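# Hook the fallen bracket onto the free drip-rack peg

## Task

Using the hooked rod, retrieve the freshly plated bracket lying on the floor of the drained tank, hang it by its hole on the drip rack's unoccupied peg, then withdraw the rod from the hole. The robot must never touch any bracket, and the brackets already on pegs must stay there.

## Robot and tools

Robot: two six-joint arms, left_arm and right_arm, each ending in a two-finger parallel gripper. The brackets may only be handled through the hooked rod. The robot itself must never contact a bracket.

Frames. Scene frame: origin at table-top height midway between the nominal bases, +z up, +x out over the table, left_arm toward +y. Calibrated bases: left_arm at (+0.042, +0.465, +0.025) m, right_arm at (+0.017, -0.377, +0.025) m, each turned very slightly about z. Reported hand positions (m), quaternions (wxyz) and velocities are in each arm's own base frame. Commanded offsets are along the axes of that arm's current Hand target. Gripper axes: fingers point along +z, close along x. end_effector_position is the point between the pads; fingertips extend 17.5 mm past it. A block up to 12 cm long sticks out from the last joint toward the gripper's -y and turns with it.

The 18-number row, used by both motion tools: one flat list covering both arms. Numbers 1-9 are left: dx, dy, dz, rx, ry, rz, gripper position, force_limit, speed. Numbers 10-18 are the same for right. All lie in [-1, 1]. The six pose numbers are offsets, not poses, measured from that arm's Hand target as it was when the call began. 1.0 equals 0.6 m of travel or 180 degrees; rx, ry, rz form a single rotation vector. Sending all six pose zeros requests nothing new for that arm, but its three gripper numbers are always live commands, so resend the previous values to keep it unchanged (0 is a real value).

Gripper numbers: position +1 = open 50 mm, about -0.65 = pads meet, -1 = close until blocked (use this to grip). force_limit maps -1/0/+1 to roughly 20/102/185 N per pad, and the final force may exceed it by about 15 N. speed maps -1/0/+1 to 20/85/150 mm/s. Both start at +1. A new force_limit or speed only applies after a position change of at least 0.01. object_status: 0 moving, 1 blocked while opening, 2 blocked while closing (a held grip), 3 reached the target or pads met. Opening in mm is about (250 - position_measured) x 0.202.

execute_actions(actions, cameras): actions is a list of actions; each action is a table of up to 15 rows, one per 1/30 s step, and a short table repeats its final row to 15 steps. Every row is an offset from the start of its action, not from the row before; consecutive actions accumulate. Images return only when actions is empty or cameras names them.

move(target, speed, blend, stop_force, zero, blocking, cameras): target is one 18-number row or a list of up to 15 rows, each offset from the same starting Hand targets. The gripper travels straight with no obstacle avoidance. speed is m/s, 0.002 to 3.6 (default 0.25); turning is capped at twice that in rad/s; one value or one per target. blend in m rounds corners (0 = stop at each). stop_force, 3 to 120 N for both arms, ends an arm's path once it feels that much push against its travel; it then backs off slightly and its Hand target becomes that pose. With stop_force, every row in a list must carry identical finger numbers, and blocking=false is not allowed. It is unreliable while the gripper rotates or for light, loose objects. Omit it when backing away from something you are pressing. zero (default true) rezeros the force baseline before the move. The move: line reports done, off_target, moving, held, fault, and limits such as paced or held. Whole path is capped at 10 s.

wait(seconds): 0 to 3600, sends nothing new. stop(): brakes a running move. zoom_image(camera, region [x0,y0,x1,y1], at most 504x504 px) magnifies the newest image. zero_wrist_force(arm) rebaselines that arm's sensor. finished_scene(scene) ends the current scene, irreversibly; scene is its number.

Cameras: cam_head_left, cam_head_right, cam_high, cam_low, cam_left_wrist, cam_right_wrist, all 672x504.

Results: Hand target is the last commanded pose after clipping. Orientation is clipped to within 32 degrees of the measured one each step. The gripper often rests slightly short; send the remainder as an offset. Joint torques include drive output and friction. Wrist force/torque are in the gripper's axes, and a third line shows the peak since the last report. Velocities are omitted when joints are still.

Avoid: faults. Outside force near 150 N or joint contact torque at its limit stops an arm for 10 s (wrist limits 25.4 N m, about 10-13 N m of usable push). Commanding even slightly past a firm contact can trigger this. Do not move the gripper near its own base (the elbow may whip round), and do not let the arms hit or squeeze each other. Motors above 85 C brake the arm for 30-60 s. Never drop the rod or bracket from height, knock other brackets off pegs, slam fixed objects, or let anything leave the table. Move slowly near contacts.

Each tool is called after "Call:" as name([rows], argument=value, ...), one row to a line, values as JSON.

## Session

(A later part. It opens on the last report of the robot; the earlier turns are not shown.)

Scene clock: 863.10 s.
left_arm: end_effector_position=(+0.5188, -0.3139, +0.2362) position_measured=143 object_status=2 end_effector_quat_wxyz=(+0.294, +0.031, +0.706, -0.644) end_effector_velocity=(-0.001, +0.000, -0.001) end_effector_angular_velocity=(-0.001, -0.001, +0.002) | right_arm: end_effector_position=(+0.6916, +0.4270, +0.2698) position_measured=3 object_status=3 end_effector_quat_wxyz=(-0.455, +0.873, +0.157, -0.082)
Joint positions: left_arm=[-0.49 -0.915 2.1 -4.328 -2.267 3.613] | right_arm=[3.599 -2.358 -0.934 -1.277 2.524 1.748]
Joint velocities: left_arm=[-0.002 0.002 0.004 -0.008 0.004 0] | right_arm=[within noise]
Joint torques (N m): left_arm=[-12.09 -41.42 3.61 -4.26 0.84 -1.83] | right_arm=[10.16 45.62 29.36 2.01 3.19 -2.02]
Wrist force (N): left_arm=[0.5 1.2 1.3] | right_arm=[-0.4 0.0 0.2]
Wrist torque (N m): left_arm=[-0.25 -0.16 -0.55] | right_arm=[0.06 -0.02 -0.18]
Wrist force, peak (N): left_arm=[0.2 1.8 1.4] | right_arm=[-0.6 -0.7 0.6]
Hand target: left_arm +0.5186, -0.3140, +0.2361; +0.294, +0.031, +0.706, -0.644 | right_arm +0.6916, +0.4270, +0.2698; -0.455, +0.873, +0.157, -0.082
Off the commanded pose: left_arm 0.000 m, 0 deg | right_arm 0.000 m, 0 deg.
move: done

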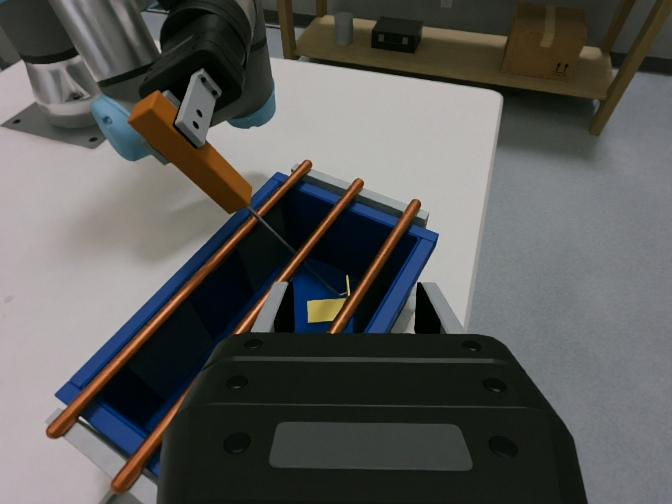

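Call:
wait(seconds=0, cameras=["cam_head_right","cam_high"])

Call:
zoom_image(camera="cam_head_right", region=[264, 252, 294, 282])

Call:
zoom_image(camera="cam_high", region=[415, 220, 445, 250])

Scene clock: 908.50 s.
left_arm: end_effector_position=(+0.5186, -0.3140, +0.2361) position_measured=143 object_status=2 end_effector_quat_wxyz=(+0.294, +0.031, +0.706, -0.644) | right_arm: end_effector_position=(+0.6916, +0.4270, +0.2698) position_measured=3 object_status=3 end_effector_quat_wxyz=(-0.455, +0.873, +0.157, -0.082)
Joint positions: left_arm=[-0.49 -0.915 2.1 -4.328 -2.267 3.613] | right_arm=[3.599 -2.358 -0.934 -1.277 2.524 1.748]
Joint torques (N m): left_arm=[-13.97 -36.68 4.47 -3.95 1.09 -1.87] | right_arm=[9.57 45.46 28.17 2.28 2.95 -1.9]
Wrist force (N): left_arm=[0.6 1.1 1.6] | right_arm=[-0.1 -0.6 0.3]
Wrist torque (N m): left_arm=[-0.28 -0.19 -0.53] | right_arm=[-0.02 -0.06 -0.18]
Wrist force, peak (N): left_arm=[0.7 1.7 1.3] | right_arm=[-0.5 -0.4 0.8]
Hand target: left_arm +0.5186, -0.3140, +0.2361; +0.294, +0.031, +0.706, -0.644 | right_arm +0.6916, +0.4270, +0.2698; -0.455, +0.873, +0.157, -0.082
Tool commands: left_gripper/position=-1.0 left_gripper/force_limit=-0.5 left_gripper/speed=-0.5 right_gripper/position=+1.0 right_gripper/force_limit=+1.0 right_gripper/speed=+1.0
Off the commanded pose: left_arm 0.000 m, 0 deg | right_arm 0.000 m, 0 deg.

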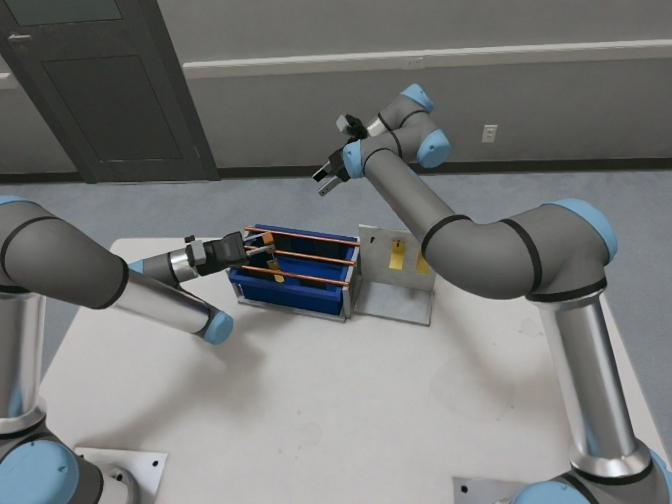

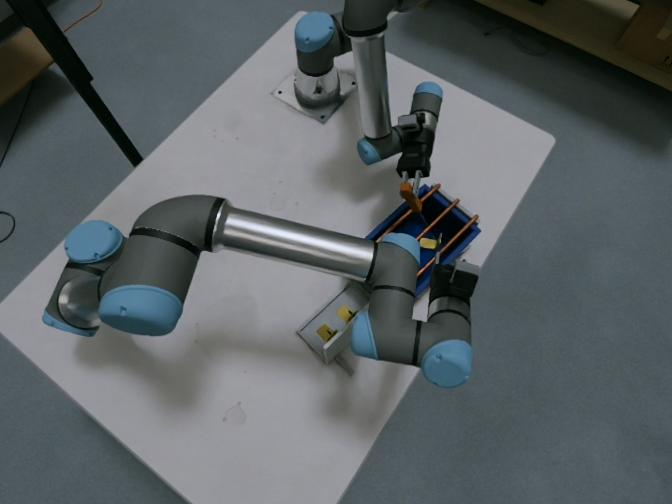

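Scaled by 16.800.

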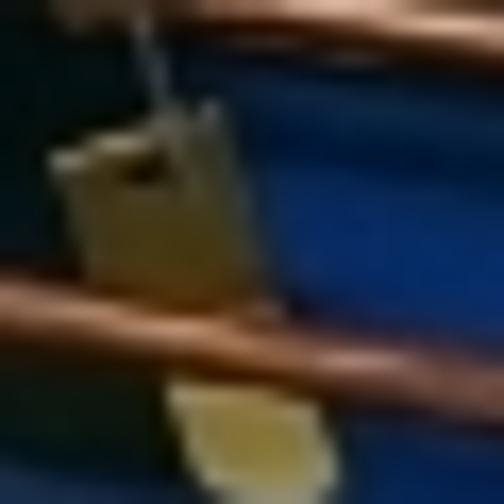

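Scaled by 16.800.

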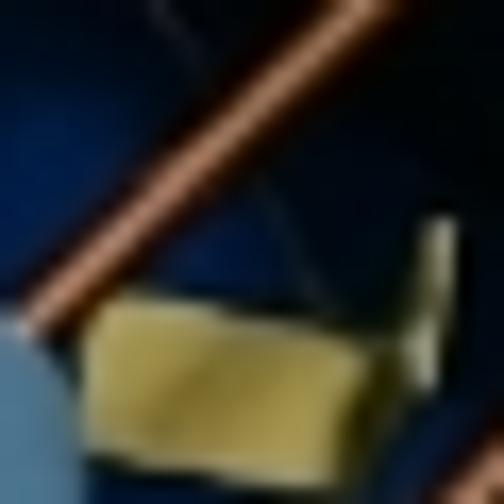

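Call:
move([
  [0.0123,0,0,0,0,0,-1,-0.5,-0.5,0,0,0,0,0,0,1,1,1],
  [0.0123,0.0045,-0.0083,0,0,0,-1,-0.5,-0.5,0,0,0,0,0,0,1,1,1],
  [-0.009,0.0045,-0.0083,0,0,0,-1,-0.5,-0.5,0,0,0,0,0,0,1,1,1],
], cameras=["cam_right_wrist","cam_head_right","cam_high"], speed=0.03)

Call:
zoom_image(camera="cam_right_wrist", region=[300, 250, 370, 330])

Call:
zoom_image(camera="cam_head_right", region=[264, 252, 294, 282])

Call:
zoom_image(camera="cam_high", region=[415, 220, 445, 250])

Scene clock: 933.20 s.
left_arm: end_effector_position=(+0.5225, -0.3070, +0.2363) position_measured=143 object_status=2 end_effector_quat_wxyz=(+0.294, +0.031, +0.706, -0.644) end_effector_velocity=(-0.001, +0.000, -0.001) end_effector_angular_velocity=(-0.001, -0.001, +0.003) | right_arm: end_effector_position=(+0.6916, +0.4270, +0.2698) position_measured=3 object_status=3 end_effector_quat_wxyz=(-0.455, +0.873, +0.157, -0.082)
Joint positions: left_arm=[-0.471 -0.913 2.092 -4.323 -2.286 3.613] | right_arm=[3.599 -2.358 -0.934 -1.277 2.524 1.748]
Joint velocities: left_arm=[-0.001 0.003 0.003 -0.007 0.004 0] | right_arm=[within noise]
Joint torques (N m): left_arm=[-13.92 -41.5 5.11 -4.44 1.42 -1.65] | right_arm=[10.26 46.93 26.62 2.99 2.67 -1.88]
Wrist force (N): left_arm=[0.5 1.1 1.6] | right_arm=[-0.1 -0.5 0.0]
Wrist torque (N m): left_arm=[-0.26 -0.17 -0.56] | right_arm=[-0.01 -0.07 -0.18]
Wrist force, peak (N): left_arm=[1.1 1.5 1.7] | right_arm=[-0.5 -0.8 0.3]
Hand target: left_arm +0.5224, -0.3071, +0.2361; +0.294, +0.031, +0.706, -0.644 | right_arm +0.6916, +0.4270, +0.2698; -0.455, +0.873, +0.157, -0.082
Off the commanded pose: left_arm 0.000 m, 0 deg | right_arm 0.000 m, 0 deg.
move: done
Images, in order (width x height): cam_head_right 672x504, cam_high 672x504, cam_right_wrist 672x504.

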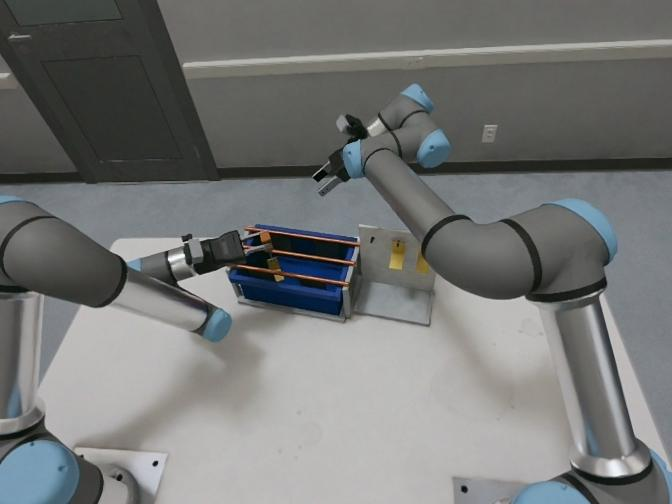

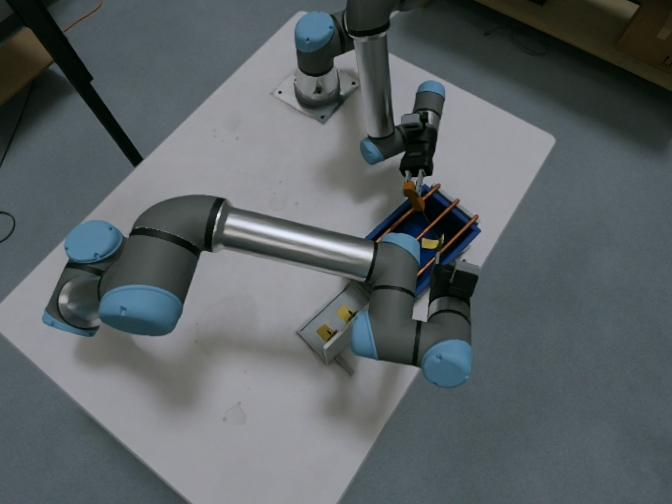

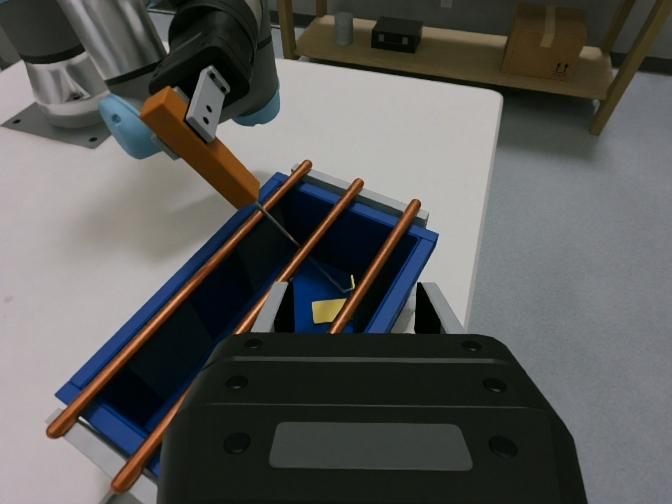

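Scaled by 6.300.

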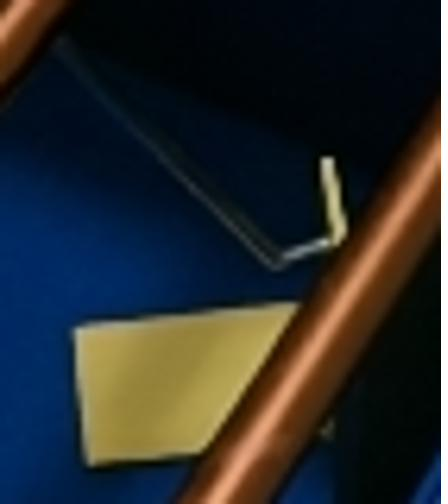

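Scaled by 16.800.

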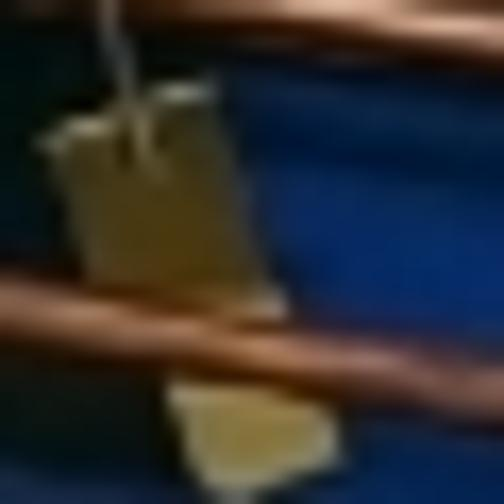

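Scaled by 16.800.

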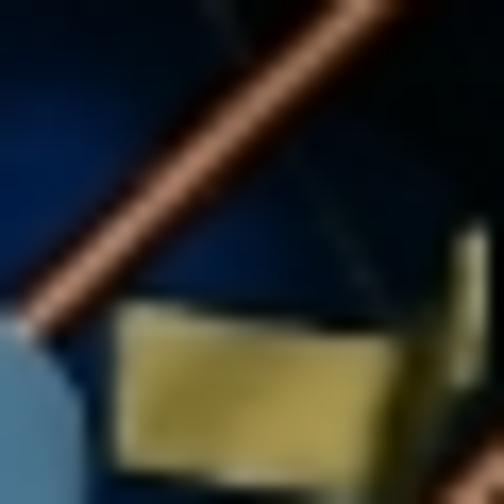

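Call:
move(target=[0,0,0,0,0,0,-1,-0.5,-0.5,0.007,-0.203,0.133,-0.194,0,0,1,1,1], cameras=["cam_right_wrist"], speed=0.2)

Call:
zoom_image(camera="cam_right_wrist", region=[290, 200, 400, 310])

Scene clock: 998.30 s.
left_arm: end_effector_position=(+0.5224, -0.3071, +0.2361) position_measured=143 object_status=2 end_effector_quat_wxyz=(+0.294, +0.031, +0.706, -0.644) | right_arm: end_effector_position=(+0.6484, +0.5552, +0.3236) position_measured=3 object_status=3 end_effector_quat_wxyz=(-0.172, +0.969, +0.174, -0.031)
Joint positions: left_arm=[-0.471 -0.913 2.093 -4.323 -2.286 3.613] | right_arm=[3.91 -2.603 -0.084 -1.878 1.891 2.008]
Joint torques (N m): left_arm=[-13.72 -37.44 5.04 -4.2 1.12 0.33] | right_arm=[-4.04 68.22 29.69 5.31 -1.04 1.29]
Wrist force (N): left_arm=[0.5 1.1 1.6] | right_arm=[-0.3 0.0 -1.6]
Wrist torque (N m): left_arm=[-0.27 -0.18 -0.54] | right_arm=[0.01 0.04 0.09]
Wrist force, peak (N): left_arm=[0.5 1.5 1.9] | right_arm=[-0.1 -2.1 -1.4]
Hand target: left_arm +0.5224, -0.3071, +0.2361; +0.294, +0.031, +0.706, -0.644 | right_arm +0.6485, +0.5553, +0.3239; -0.172, +0.969, +0.174, -0.031
Off the commanded pose: left_arm 0.000 m, 0 deg | right_arm 0.000 m, 0 deg.
move: done

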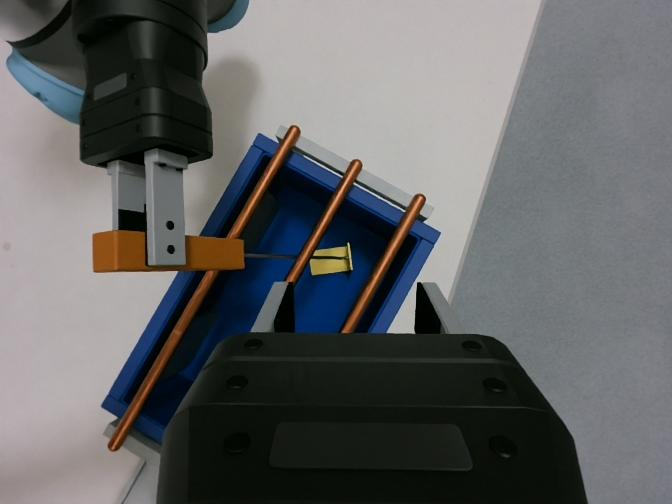

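Scaled by 4.582.

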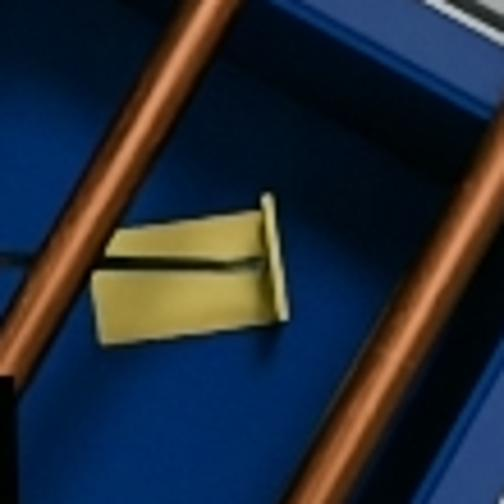

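Call:
move([
  [0.01,0,0,0,0,0,-1,-0.5,-0.5,0,0,0,0,0,0,1,1,1],
  [0.0145,0.0088,-0.0017,0,0,0,-1,-0.5,-0.5,0,0,0,0,0,0,1,1,1],
  [-0.0122,0.0088,-0.0017,0,0,0,-1,-0.5,-0.5,0,0,0,0,0,0,1,1,1],
], cameras=["cam_right_wrist","cam_head_right"], speed=0.03)

Call:
zoom_image(camera="cam_right_wrist", region=[290, 200, 400, 310])

Call:
zoom_image(camera="cam_head_right", region=[264, 252, 294, 282])

Scene clock: 1029.57 s.
left_arm: end_effector_position=(+0.5304, -0.3027, +0.2349) position_measured=143 object_status=2 end_effector_quat_wxyz=(+0.294, +0.031, +0.706, -0.644) end_effector_velocity=(-0.001, +0.001, +0.000) end_effector_angular_velocity=(-0.001, -0.003, +0.004) | right_arm: end_effector_position=(+0.6483, +0.5552, +0.3238) position_measured=3 object_status=3 end_effector_quat_wxyz=(-0.172, +0.969, +0.174, -0.030)
Joint positions: left_arm=[-0.453 -0.902 2.071 -4.312 -2.304 3.613] | right_arm=[3.91 -2.603 -0.084 -1.878 1.891 2.008]
Joint velocities: left_arm=[-0.001 0 0.004 -0.008 0.005 0] | right_arm=[within noise]
Joint torques (N m): left_arm=[-6.79 -46.54 -1.31 -5.16 4.77 2.32] | right_arm=[10.45 72.86 32.19 1.78 -0.58 2.06]
Wrist force (N): left_arm=[12.4 -1.1 1.3] | right_arm=[0.0 0.7 -1.4]
Wrist torque (N m): left_arm=[-0.30 0.07 -2.34] | right_arm=[0.11 -0.01 0.09]
Wrist force, peak (N): left_arm=[12.3 -2.3 1.1] | right_arm=[-0.1 0.5 -1.9]
Hand target: left_arm +0.5302, -0.3028, +0.2347; +0.294, +0.031, +0.706, -0.644 | right_arm +0.6483, +0.5552, +0.3238; -0.172, +0.969, +0.174, -0.030
Off the commanded pose: left_arm 0.000 m, 0 deg | right_arm 0.000 m, 0 deg.
move: done
Images, in order (width x height): cam_head_right 672x504, cam_right_wrist 672x504.

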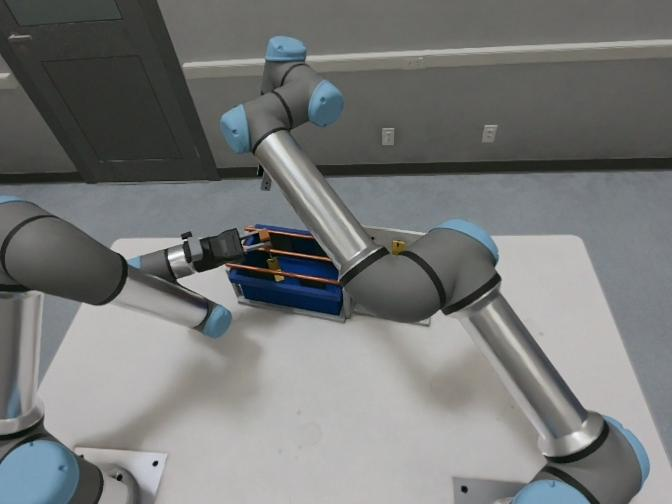

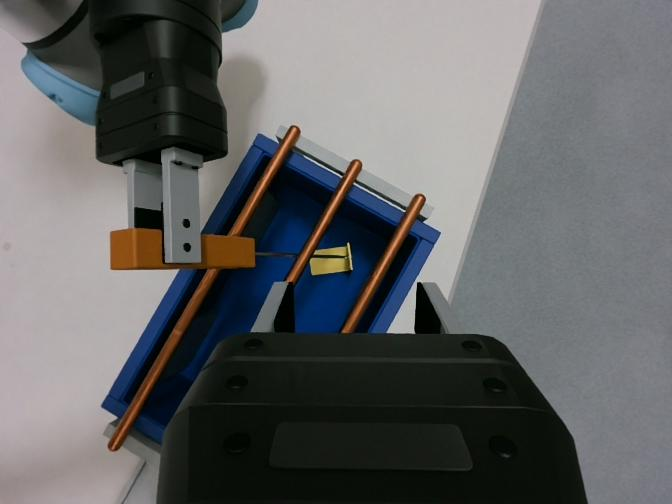

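Scaled by 4.582.

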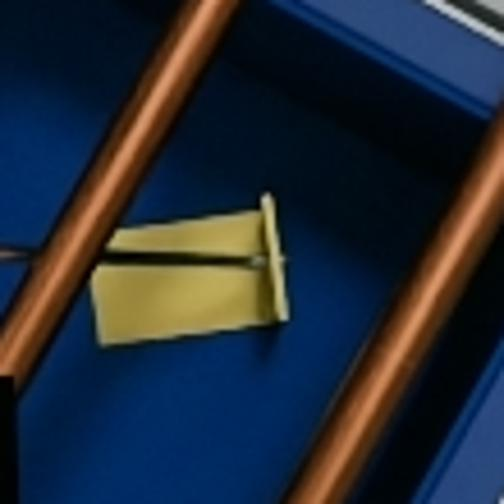

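Scaled by 16.800.

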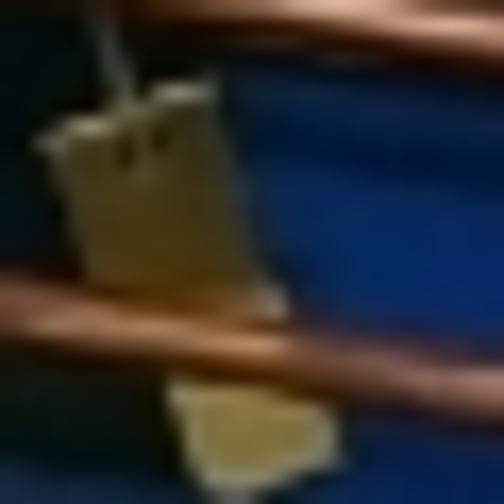

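Call:
move([
  [0.001,-0.012,-0.0025,0,0,0,-1,-0.5,-0.5,0,0,0,0,0,0,1,1,1],
  [0.019,-0.056,-0.026,0,0,0,-1,-0.5,-0.5,0,0,0,0,0,0,1,1,1],
], cameras=["cam_right_wrist","cam_low"], speed=0.03)

Call:
zoom_image(camera="cam_right_wrist", region=[270, 190, 400, 320])

Scene clock: 1067.83 s.
left_arm: end_effector_position=(+0.5007, -0.2979, +0.2594) position_measured=143 object_status=2 end_effector_quat_wxyz=(+0.294, +0.031, +0.706, -0.643) end_effector_velocity=(+0.001, -0.001, -0.001) end_effector_angular_velocity=(-0.001, -0.001, -0.001) | right_arm: end_effector_position=(+0.6483, +0.5552, +0.3238) position_measured=3 object_status=3 end_effector_quat_wxyz=(-0.172, +0.969, +0.174, -0.030)
Joint positions: left_arm=[-0.475 -0.998 2.163 -4.307 -2.282 3.613] | right_arm=[3.91 -2.603 -0.084 -1.878 1.891 2.008]
Joint velocities: left_arm=[0 0.004 -0.005 0 -0.001 0] | right_arm=[within noise]
Joint torques (N m): left_arm=[2.52 -32.23 -24.88 0.74 -0.64 -1.27] | right_arm=[10.33 72.36 32.02 2.22 -0.15 2.29]
Wrist force (N): left_arm=[0.6 2.1 1.7] | right_arm=[0.1 0.1 -1.5]
Wrist torque (N m): left_arm=[-0.18 -0.16 -0.65] | right_arm=[0.02 -0.04 0.09]
Wrist force, peak (N): left_arm=[12.2 -1.1 1.2] | right_arm=[0.3 0.4 -1.9]
Hand target: left_arm +0.5008, -0.2978, +0.2594; +0.294, +0.031, +0.706, -0.644 | right_arm +0.6483, +0.5552, +0.3238; -0.172, +0.969, +0.174, -0.030
Off the commanded pose: left_arm 0.000 m, 0 deg | right_arm 0.000 m, 0 deg.
move: done
Images, in order (width x height): cam_low 672x504, cam_right_wrist 672x504.

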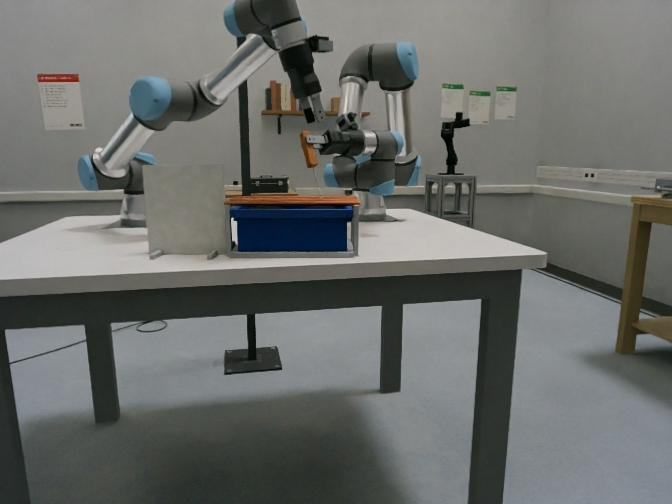

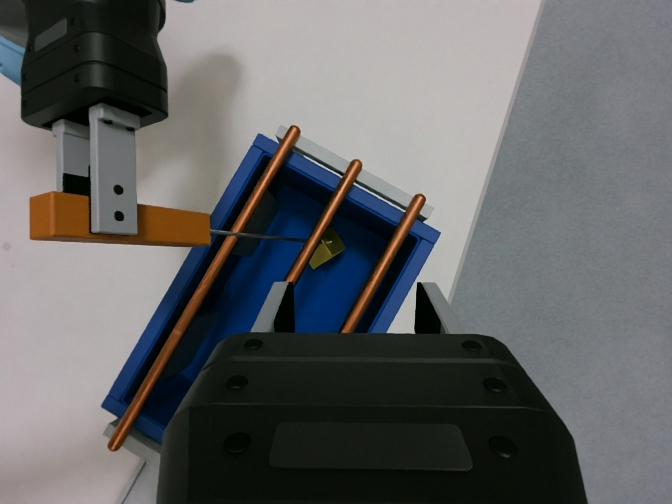

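Scaled by 3.877.

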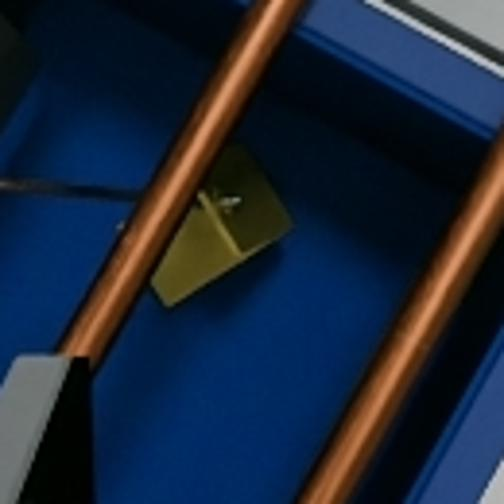

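Call:
move(target=[-0.0625,-0.0113,-0.0177,0,0,-0.067,-1,-0.5,-0.5,0,0,0,0,0,0,1,1,1], cameras=["cam_right_wrist","cam_low"], speed=0.03)

Call:
zoom_image(camera="cam_right_wrist", region=[230, 170, 360, 300])

Scene clock: 1084.00 s.
left_arm: end_effector_position=(+0.5250, -0.2765, +0.2826) position_measured=143 object_status=2 end_effector_quat_wxyz=(+0.225, -0.043, +0.705, -0.671) end_effector_velocity=(+0.000, +0.000, +0.000) end_effector_angular_velocity=(+0.002, -0.005, +0.001) | right_arm: end_effector_position=(+0.6483, +0.5552, +0.3238) position_measured=3 object_status=3 end_effector_quat_wxyz=(-0.172, +0.969, +0.174, -0.030)
Joint positions: left_arm=[-0.401 -1.028 2.097 -4.212 -2.356 3.402] | right_arm=[3.91 -2.603 -0.084 -1.878 1.891 2.008]
Joint velocities: left_arm=[0 0 0.001 -0.001 0.001 0.006] | right_arm=[within noise]
Joint torques (N m): left_arm=[-4.56 -39.93 -13.33 -3.41 0.65 1.72] | right_arm=[10.28 71.84 31.88 2.26 1.11 1.92]
Wrist force (N): left_arm=[0.1 2.5 1.5] | right_arm=[-0.1 0.4 -1.5]
Wrist torque (N m): left_arm=[-0.14 -0.17 -0.62] | right_arm=[0.07 0.00 0.10]
Wrist force, peak (N): left_arm=[0.6 2.4 1.8] | right_arm=[0.0 0.2 -2.0]
Hand target: left_arm +0.5249, -0.2766, +0.2825; +0.225, -0.043, +0.705, -0.671 | right_arm +0.6483, +0.5552, +0.3238; -0.172, +0.969, +0.174, -0.030
Off the commanded pose: left_arm 0.000 m, 0 deg | right_arm 0.000 m, 0 deg.
move: done
Images, in order (width x height): cam_low 672x504, cam_right_wrist 672x504.

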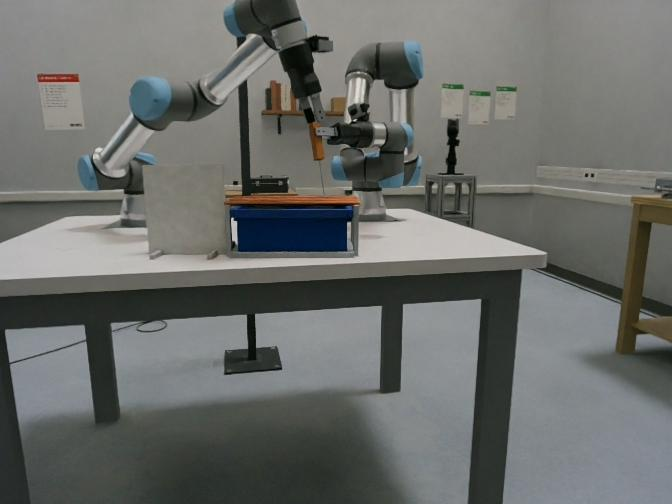

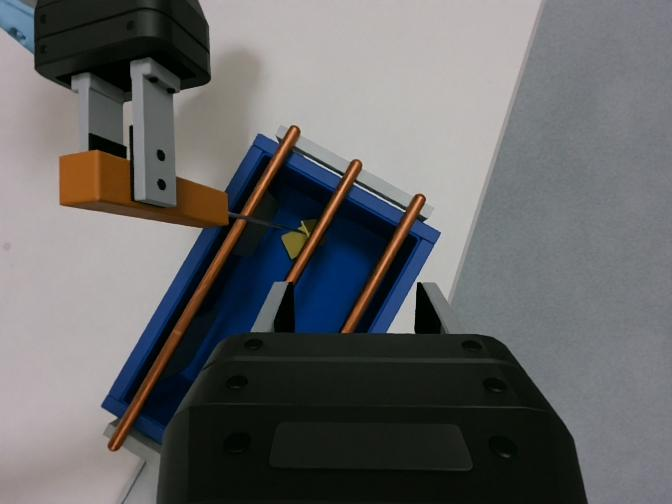

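Scaled by 3.877.

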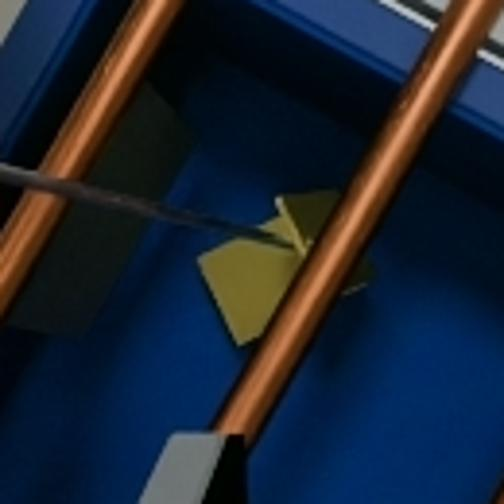

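Call:
move(target=[0.042,-0.011,-0.027,0,0,0,-1,-0.5,-0.5,0,0,0,0,0,0,1,1,1], cameras=["cam_right_wrist"], speed=0.03)

Call:
zoom_image(camera="cam_right_wrist", region=[220, 160, 350, 290])

Scene clock: 1098.90 s.
left_arm: end_effector_position=(+0.4945, -0.2714, +0.2824) position_measured=143 object_status=2 end_effector_quat_wxyz=(+0.225, -0.043, +0.705, -0.671) end_effector_velocity=(+0.002, -0.001, +0.000) end_effector_angular_velocity=(+0.000, -0.001, -0.001) | right_arm: end_effector_position=(+0.6483, +0.5552, +0.3238) position_measured=3 object_status=3 end_effector_quat_wxyz=(-0.172, +0.969, +0.174, -0.030)
Joint positions: left_arm=[-0.419 -1.069 2.188 -4.262 -2.337 3.403] | right_arm=[3.91 -2.603 -0.084 -1.878 1.891 2.008]
Joint velocities: left_arm=[0 0.002 -0.006 0.004 -0.002 0] | right_arm=[within noise]
Joint torques (N m): left_arm=[0.41 -31.82 -26.02 0.89 -2.72 -0.65] | right_arm=[10.88 71.65 32.92 2.23 1.74 1.78]
Wrist force (N): left_arm=[-5.7 7.3 4.0] | right_arm=[0.0 0.6 -1.3]
Wrist torque (N m): left_arm=[0.39 -0.28 0.43] | right_arm=[0.09 -0.01 0.09]
Wrist force, peak (N): left_arm=[-6.1 7.1 4.3] | right_arm=[0.0 0.6 -1.9]
Hand target: left_arm +0.4947, -0.2714, +0.2824; +0.225, -0.043, +0.705, -0.671 | right_arm +0.6483, +0.5552, +0.3238; -0.172, +0.969, +0.174, -0.030
Off the commanded pose: left_arm 0.000 m, 0 deg | right_arm 0.000 m, 0 deg.
move: done

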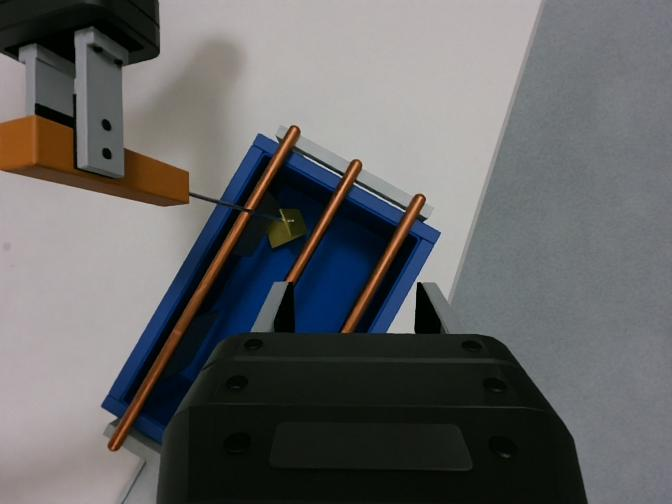

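Scaled by 3.877.

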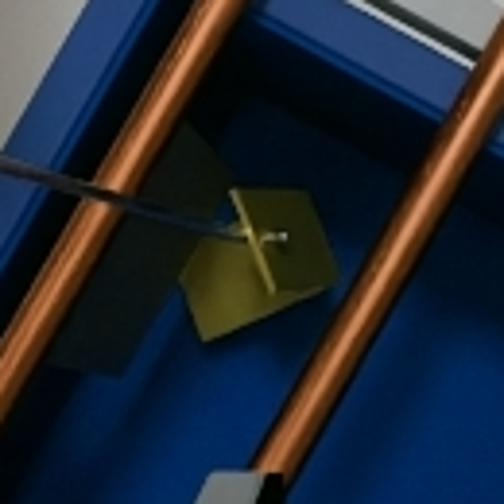

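Call:
move([
  [-0.011,0.003,0.007,0,0,0,-1,-0.5,-0.5,0,0,0,0,0,0,1,1,1],
  [-0.081,0.009,0.007,0,0,-0.0556,-1,-0.5,-0.5,0,0,0,0,0,0,1,1,1],
], cameras=["cam_right_wrist"], speed=0.03)

Call:
zoom_image(camera="cam_right_wrist", region=[220, 160, 350, 290])

Scene clock: 1116.43 s.
left_arm: end_effector_position=(+0.5412, -0.2570, +0.2898) position_measured=143 object_status=2 end_effector_quat_wxyz=(+0.165, -0.105, +0.699, -0.688) end_effector_velocity=(+0.000, +0.000, +0.000) end_effector_angular_velocity=(+0.003, -0.004, +0.001) | right_arm: end_effector_position=(+0.6483, +0.5552, +0.3238) position_measured=3 object_status=3 end_effector_quat_wxyz=(-0.172, +0.969, +0.174, -0.030)
Joint positions: left_arm=[-0.343 -1.024 2.051 -4.17 -2.414 3.227] | right_arm=[3.91 -2.603 -0.084 -1.878 1.891 2.008]
Joint velocities: left_arm=[-0.001 0 0.001 0 0.002 0.006] | right_arm=[within noise]
Joint torques (N m): left_arm=[-5.71 -43.57 -3.09 -3.24 0.74 1.91] | right_arm=[10.57 72.38 32.03 2.19 1.74 2.03]
Wrist force (N): left_arm=[-0.1 2.7 1.5] | right_arm=[-0.1 0.2 -1.5]
Wrist torque (N m): left_arm=[-0.11 -0.21 -0.60] | right_arm=[0.03 -0.01 0.10]
Wrist force, peak (N): left_arm=[-5.8 6.8 4.0] | right_arm=[-0.1 0.4 -2.0]
Hand target: left_arm +0.5411, -0.2571, +0.2897; +0.165, -0.105, +0.699, -0.688 | right_arm +0.6483, +0.5552, +0.3238; -0.172, +0.969, +0.174, -0.030
Off the commanded pose: left_arm 0.000 m, 0 deg | right_arm 0.000 m, 0 deg.
move: done

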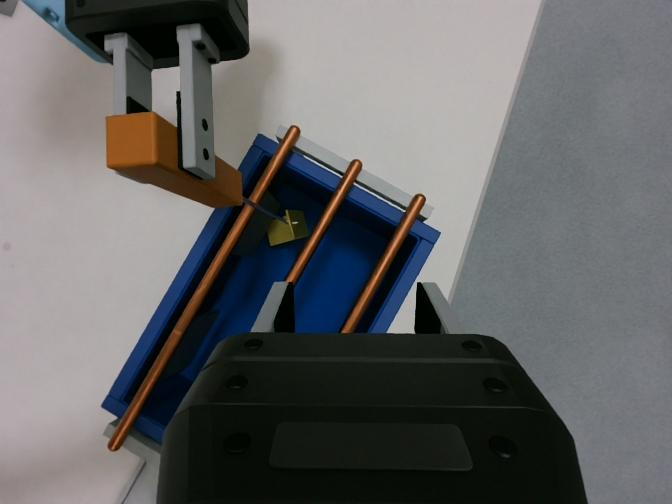

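Scaled by 3.877.

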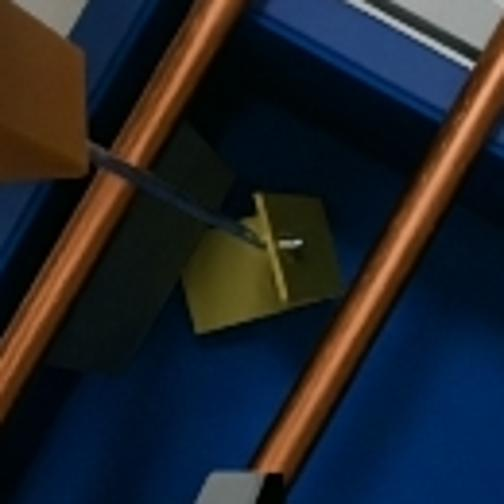

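Call:
move(target=[-0.012,-0.233,-0.005,0,0,0,-1,-0.5,-0.5,-0.0415,0.258,-0.1825,0.194,0,0,1,1,1], cameras=["cam_right_wrist","cam_high","cam_head_right"], speed=0.08)

Call:
zoom_image(camera="cam_right_wrist", region=[150, 50, 450, 330])

Scene clock: 1144.30 s.
left_arm: end_effector_position=(+0.5352, -0.2561, +0.4298) position_measured=143 object_status=2 end_effector_quat_wxyz=(+0.165, -0.105, +0.699, -0.688) | right_arm: end_effector_position=(+0.6886, +0.3748, +0.3733) position_measured=3 object_status=3 end_effector_quat_wxyz=(-0.455, +0.873, +0.157, -0.081)
Joint positions: left_arm=[-0.345 -1.309 1.978 -3.813 -2.412 3.228] | right_arm=[3.539 -2.292 -0.764 -1.595 2.53 1.646]
Joint torques (N m): left_arm=[-13.39 -30.45 -5.26 -3.75 0.93 1.89] | right_arm=[13.52 41.09 35.31 6.16 2.05 1.98]
Wrist force (N): left_arm=[-0.3 2.7 1.5] | right_arm=[-0.2 -0.6 -0.1]
Wrist torque (N m): left_arm=[-0.12 -0.18 -0.63] | right_arm=[-0.01 -0.04 -0.19]
Wrist force, peak (N): left_arm=[-0.2 3.7 1.6] | right_arm=[0.0 0.3 -2.0]
Hand target: left_arm +0.5352, -0.2561, +0.4296; +0.165, -0.105, +0.699, -0.688 | right_arm +0.6885, +0.3749, +0.3733; -0.455, +0.873, +0.157, -0.081
Off the commanded pose: left_arm 0.000 m, 0 deg | right_arm 0.000 m, 0 deg.
move: done
Images, in order (width x height): cam_head_right 672x504, cam_high 672x504, cam_right_wrist 672x504.

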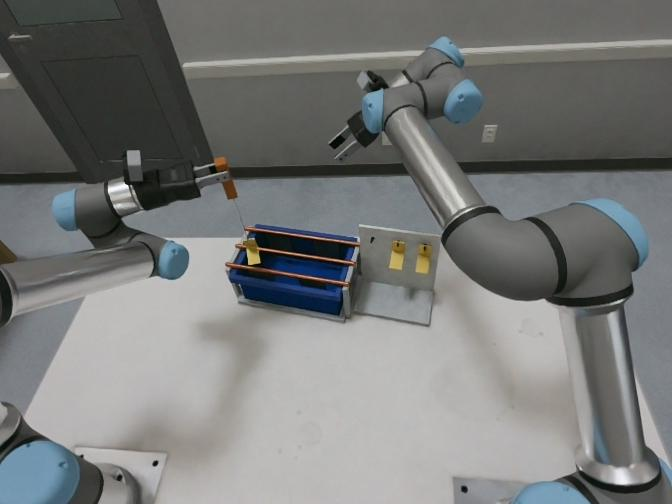

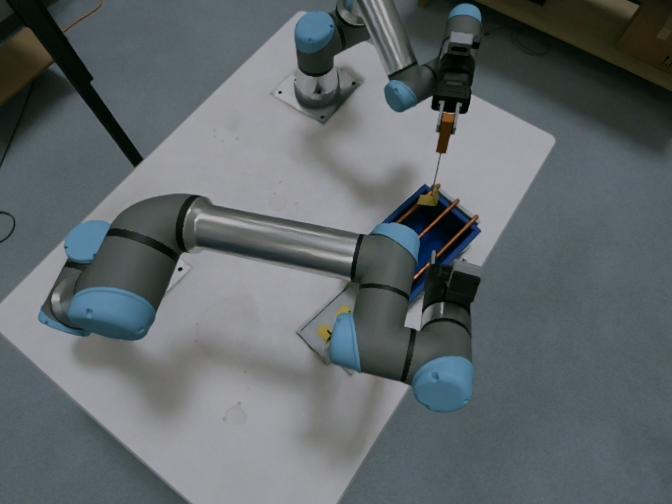

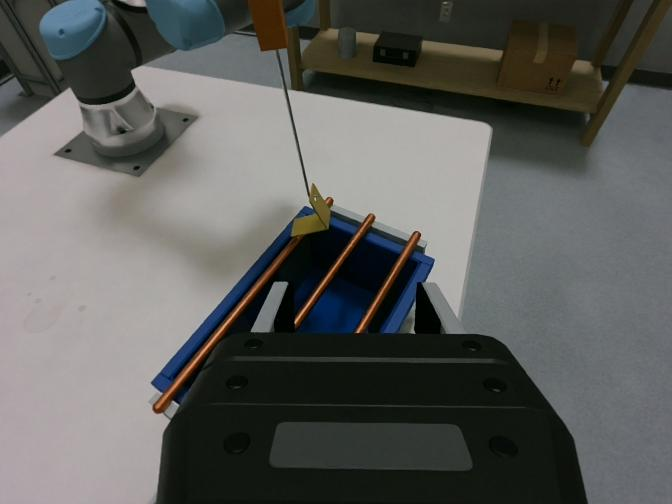

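Scaled by 1.680.

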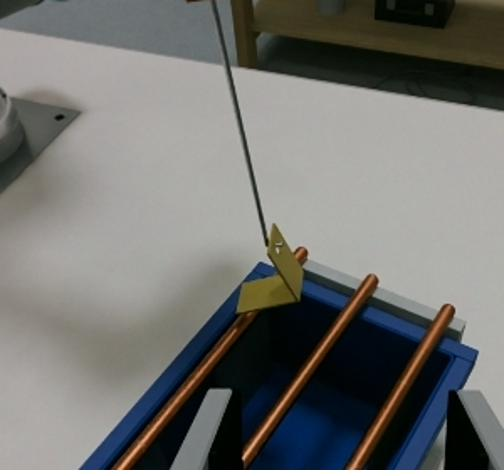

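Call:
move(target=[0.1,-0.037,0,0,0,0.083,-1,-0.5,-0.5,-0.470,0.3365,-0.2425,0.1029,0.1458,0.070,1,1,1], cameras=["all"], speed=0.15)

Call:
zoom_image(camera="cam_right_wrist", region=[250, 50, 550, 330])

Scene clock: 1253.63 s.
left_arm: end_effector_position=(+0.4779, -0.2793, +0.4464) position_measured=143 object_status=2 end_effector_quat_wxyz=(+0.253, -0.013, +0.707, -0.661) | right_arm: end_effector_position=(+0.5058, +0.0567, +0.2911) position_measured=3 object_status=3 end_effector_quat_wxyz=(-0.600, +0.797, -0.060, +0.045)
Joint positions: left_arm=[-0.458 -1.459 2.112 -3.796 -2.299 3.489] | right_arm=[3.024 -1.738 -2.031 -0.827 2.86 1.692]
Joint torques (N m): left_arm=[12.21 -22.07 -37.14 -1.69 -1.22 -1.06] | right_arm=[-5.87 14.25 12.18 6.27 1.74 2.51]
Wrist force (N): left_arm=[0.1 2.1 1.7] | right_arm=[0.0 -1.4 0.5]
Wrist torque (N m): left_arm=[-0.20 -0.13 -0.57] | right_arm=[-0.16 -0.15 -0.24]
Wrist force, peak (N): left_arm=[-0.5 3.1 1.7] | right_arm=[1.8 -3.2 1.0]
Hand target: left_arm +0.4780, -0.2792, +0.4465; +0.253, -0.013, +0.707, -0.661 | right_arm +0.5058, +0.0567, +0.2910; -0.600, +0.796, -0.060, +0.045
Off the commanded pose: left_arm 0.000 m, 0 deg | right_arm 0.000 m, 0 deg.
move: done

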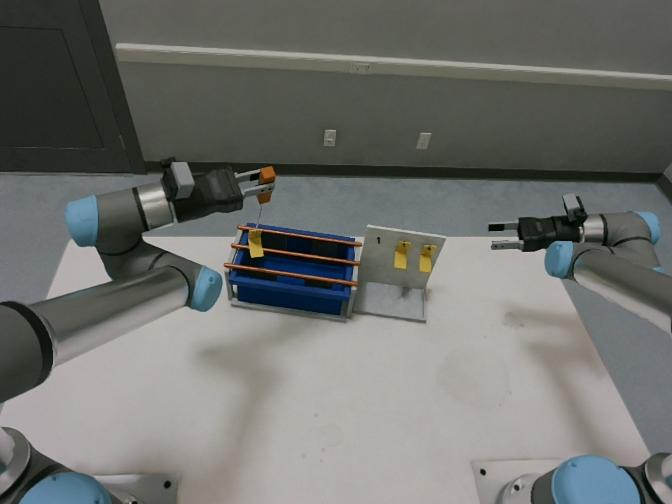

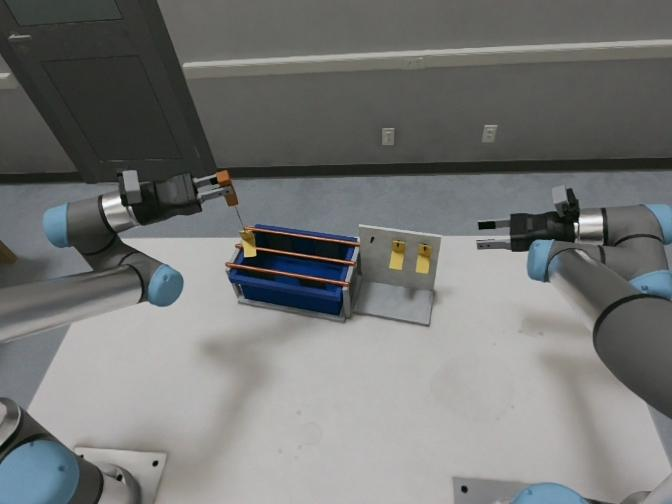

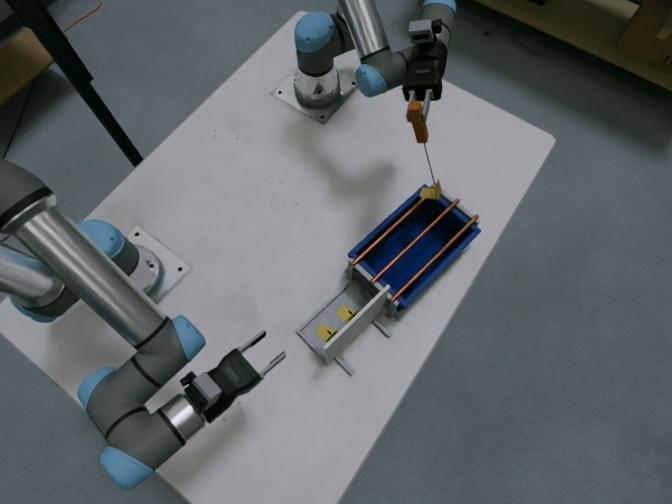

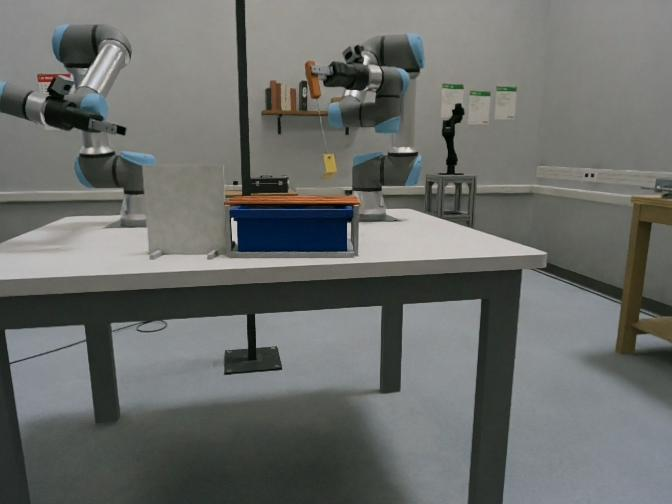

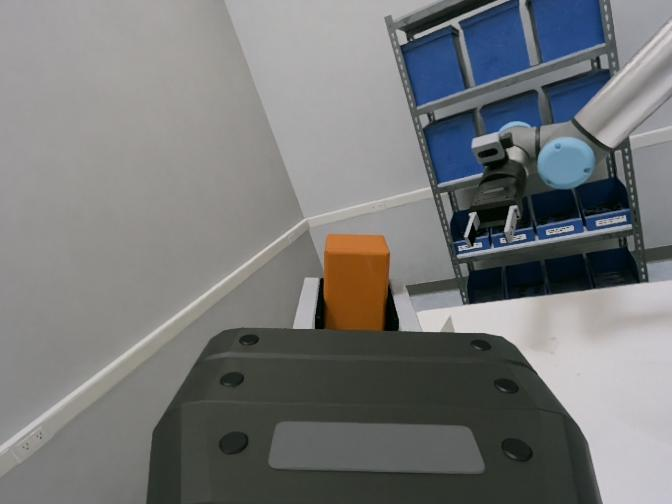

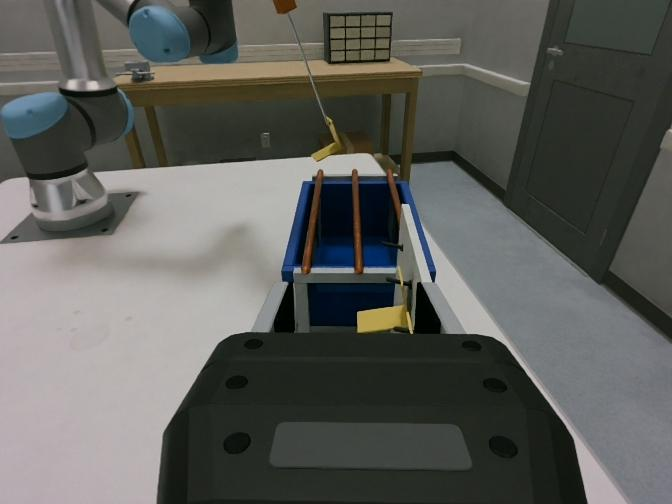

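Scaled by 1.680.

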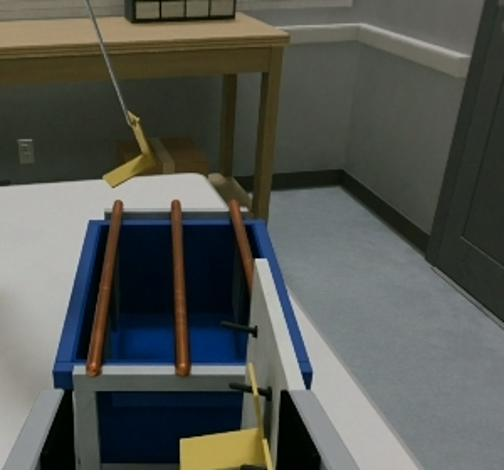

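Call:
zoom_image(camera="cam_right_wrist", region=[300, 90, 360, 170])

Call:
zoom_image(camera="cam_right_wrist", region=[350, 220, 430, 340])

Scaled by 6.300.

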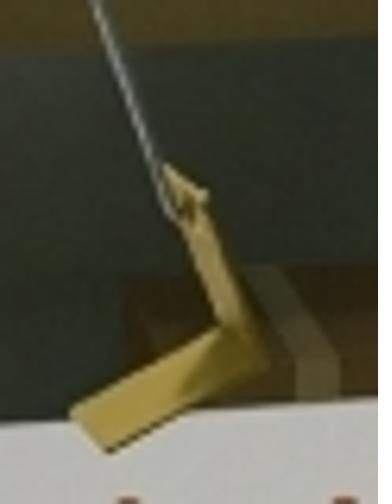

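Scaled by 4.200.

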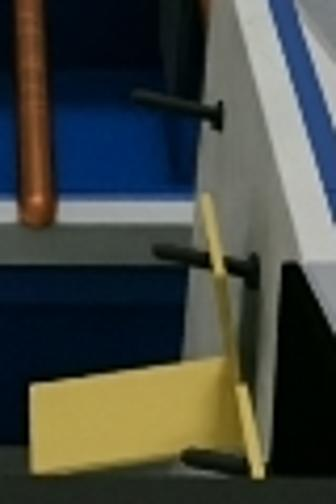

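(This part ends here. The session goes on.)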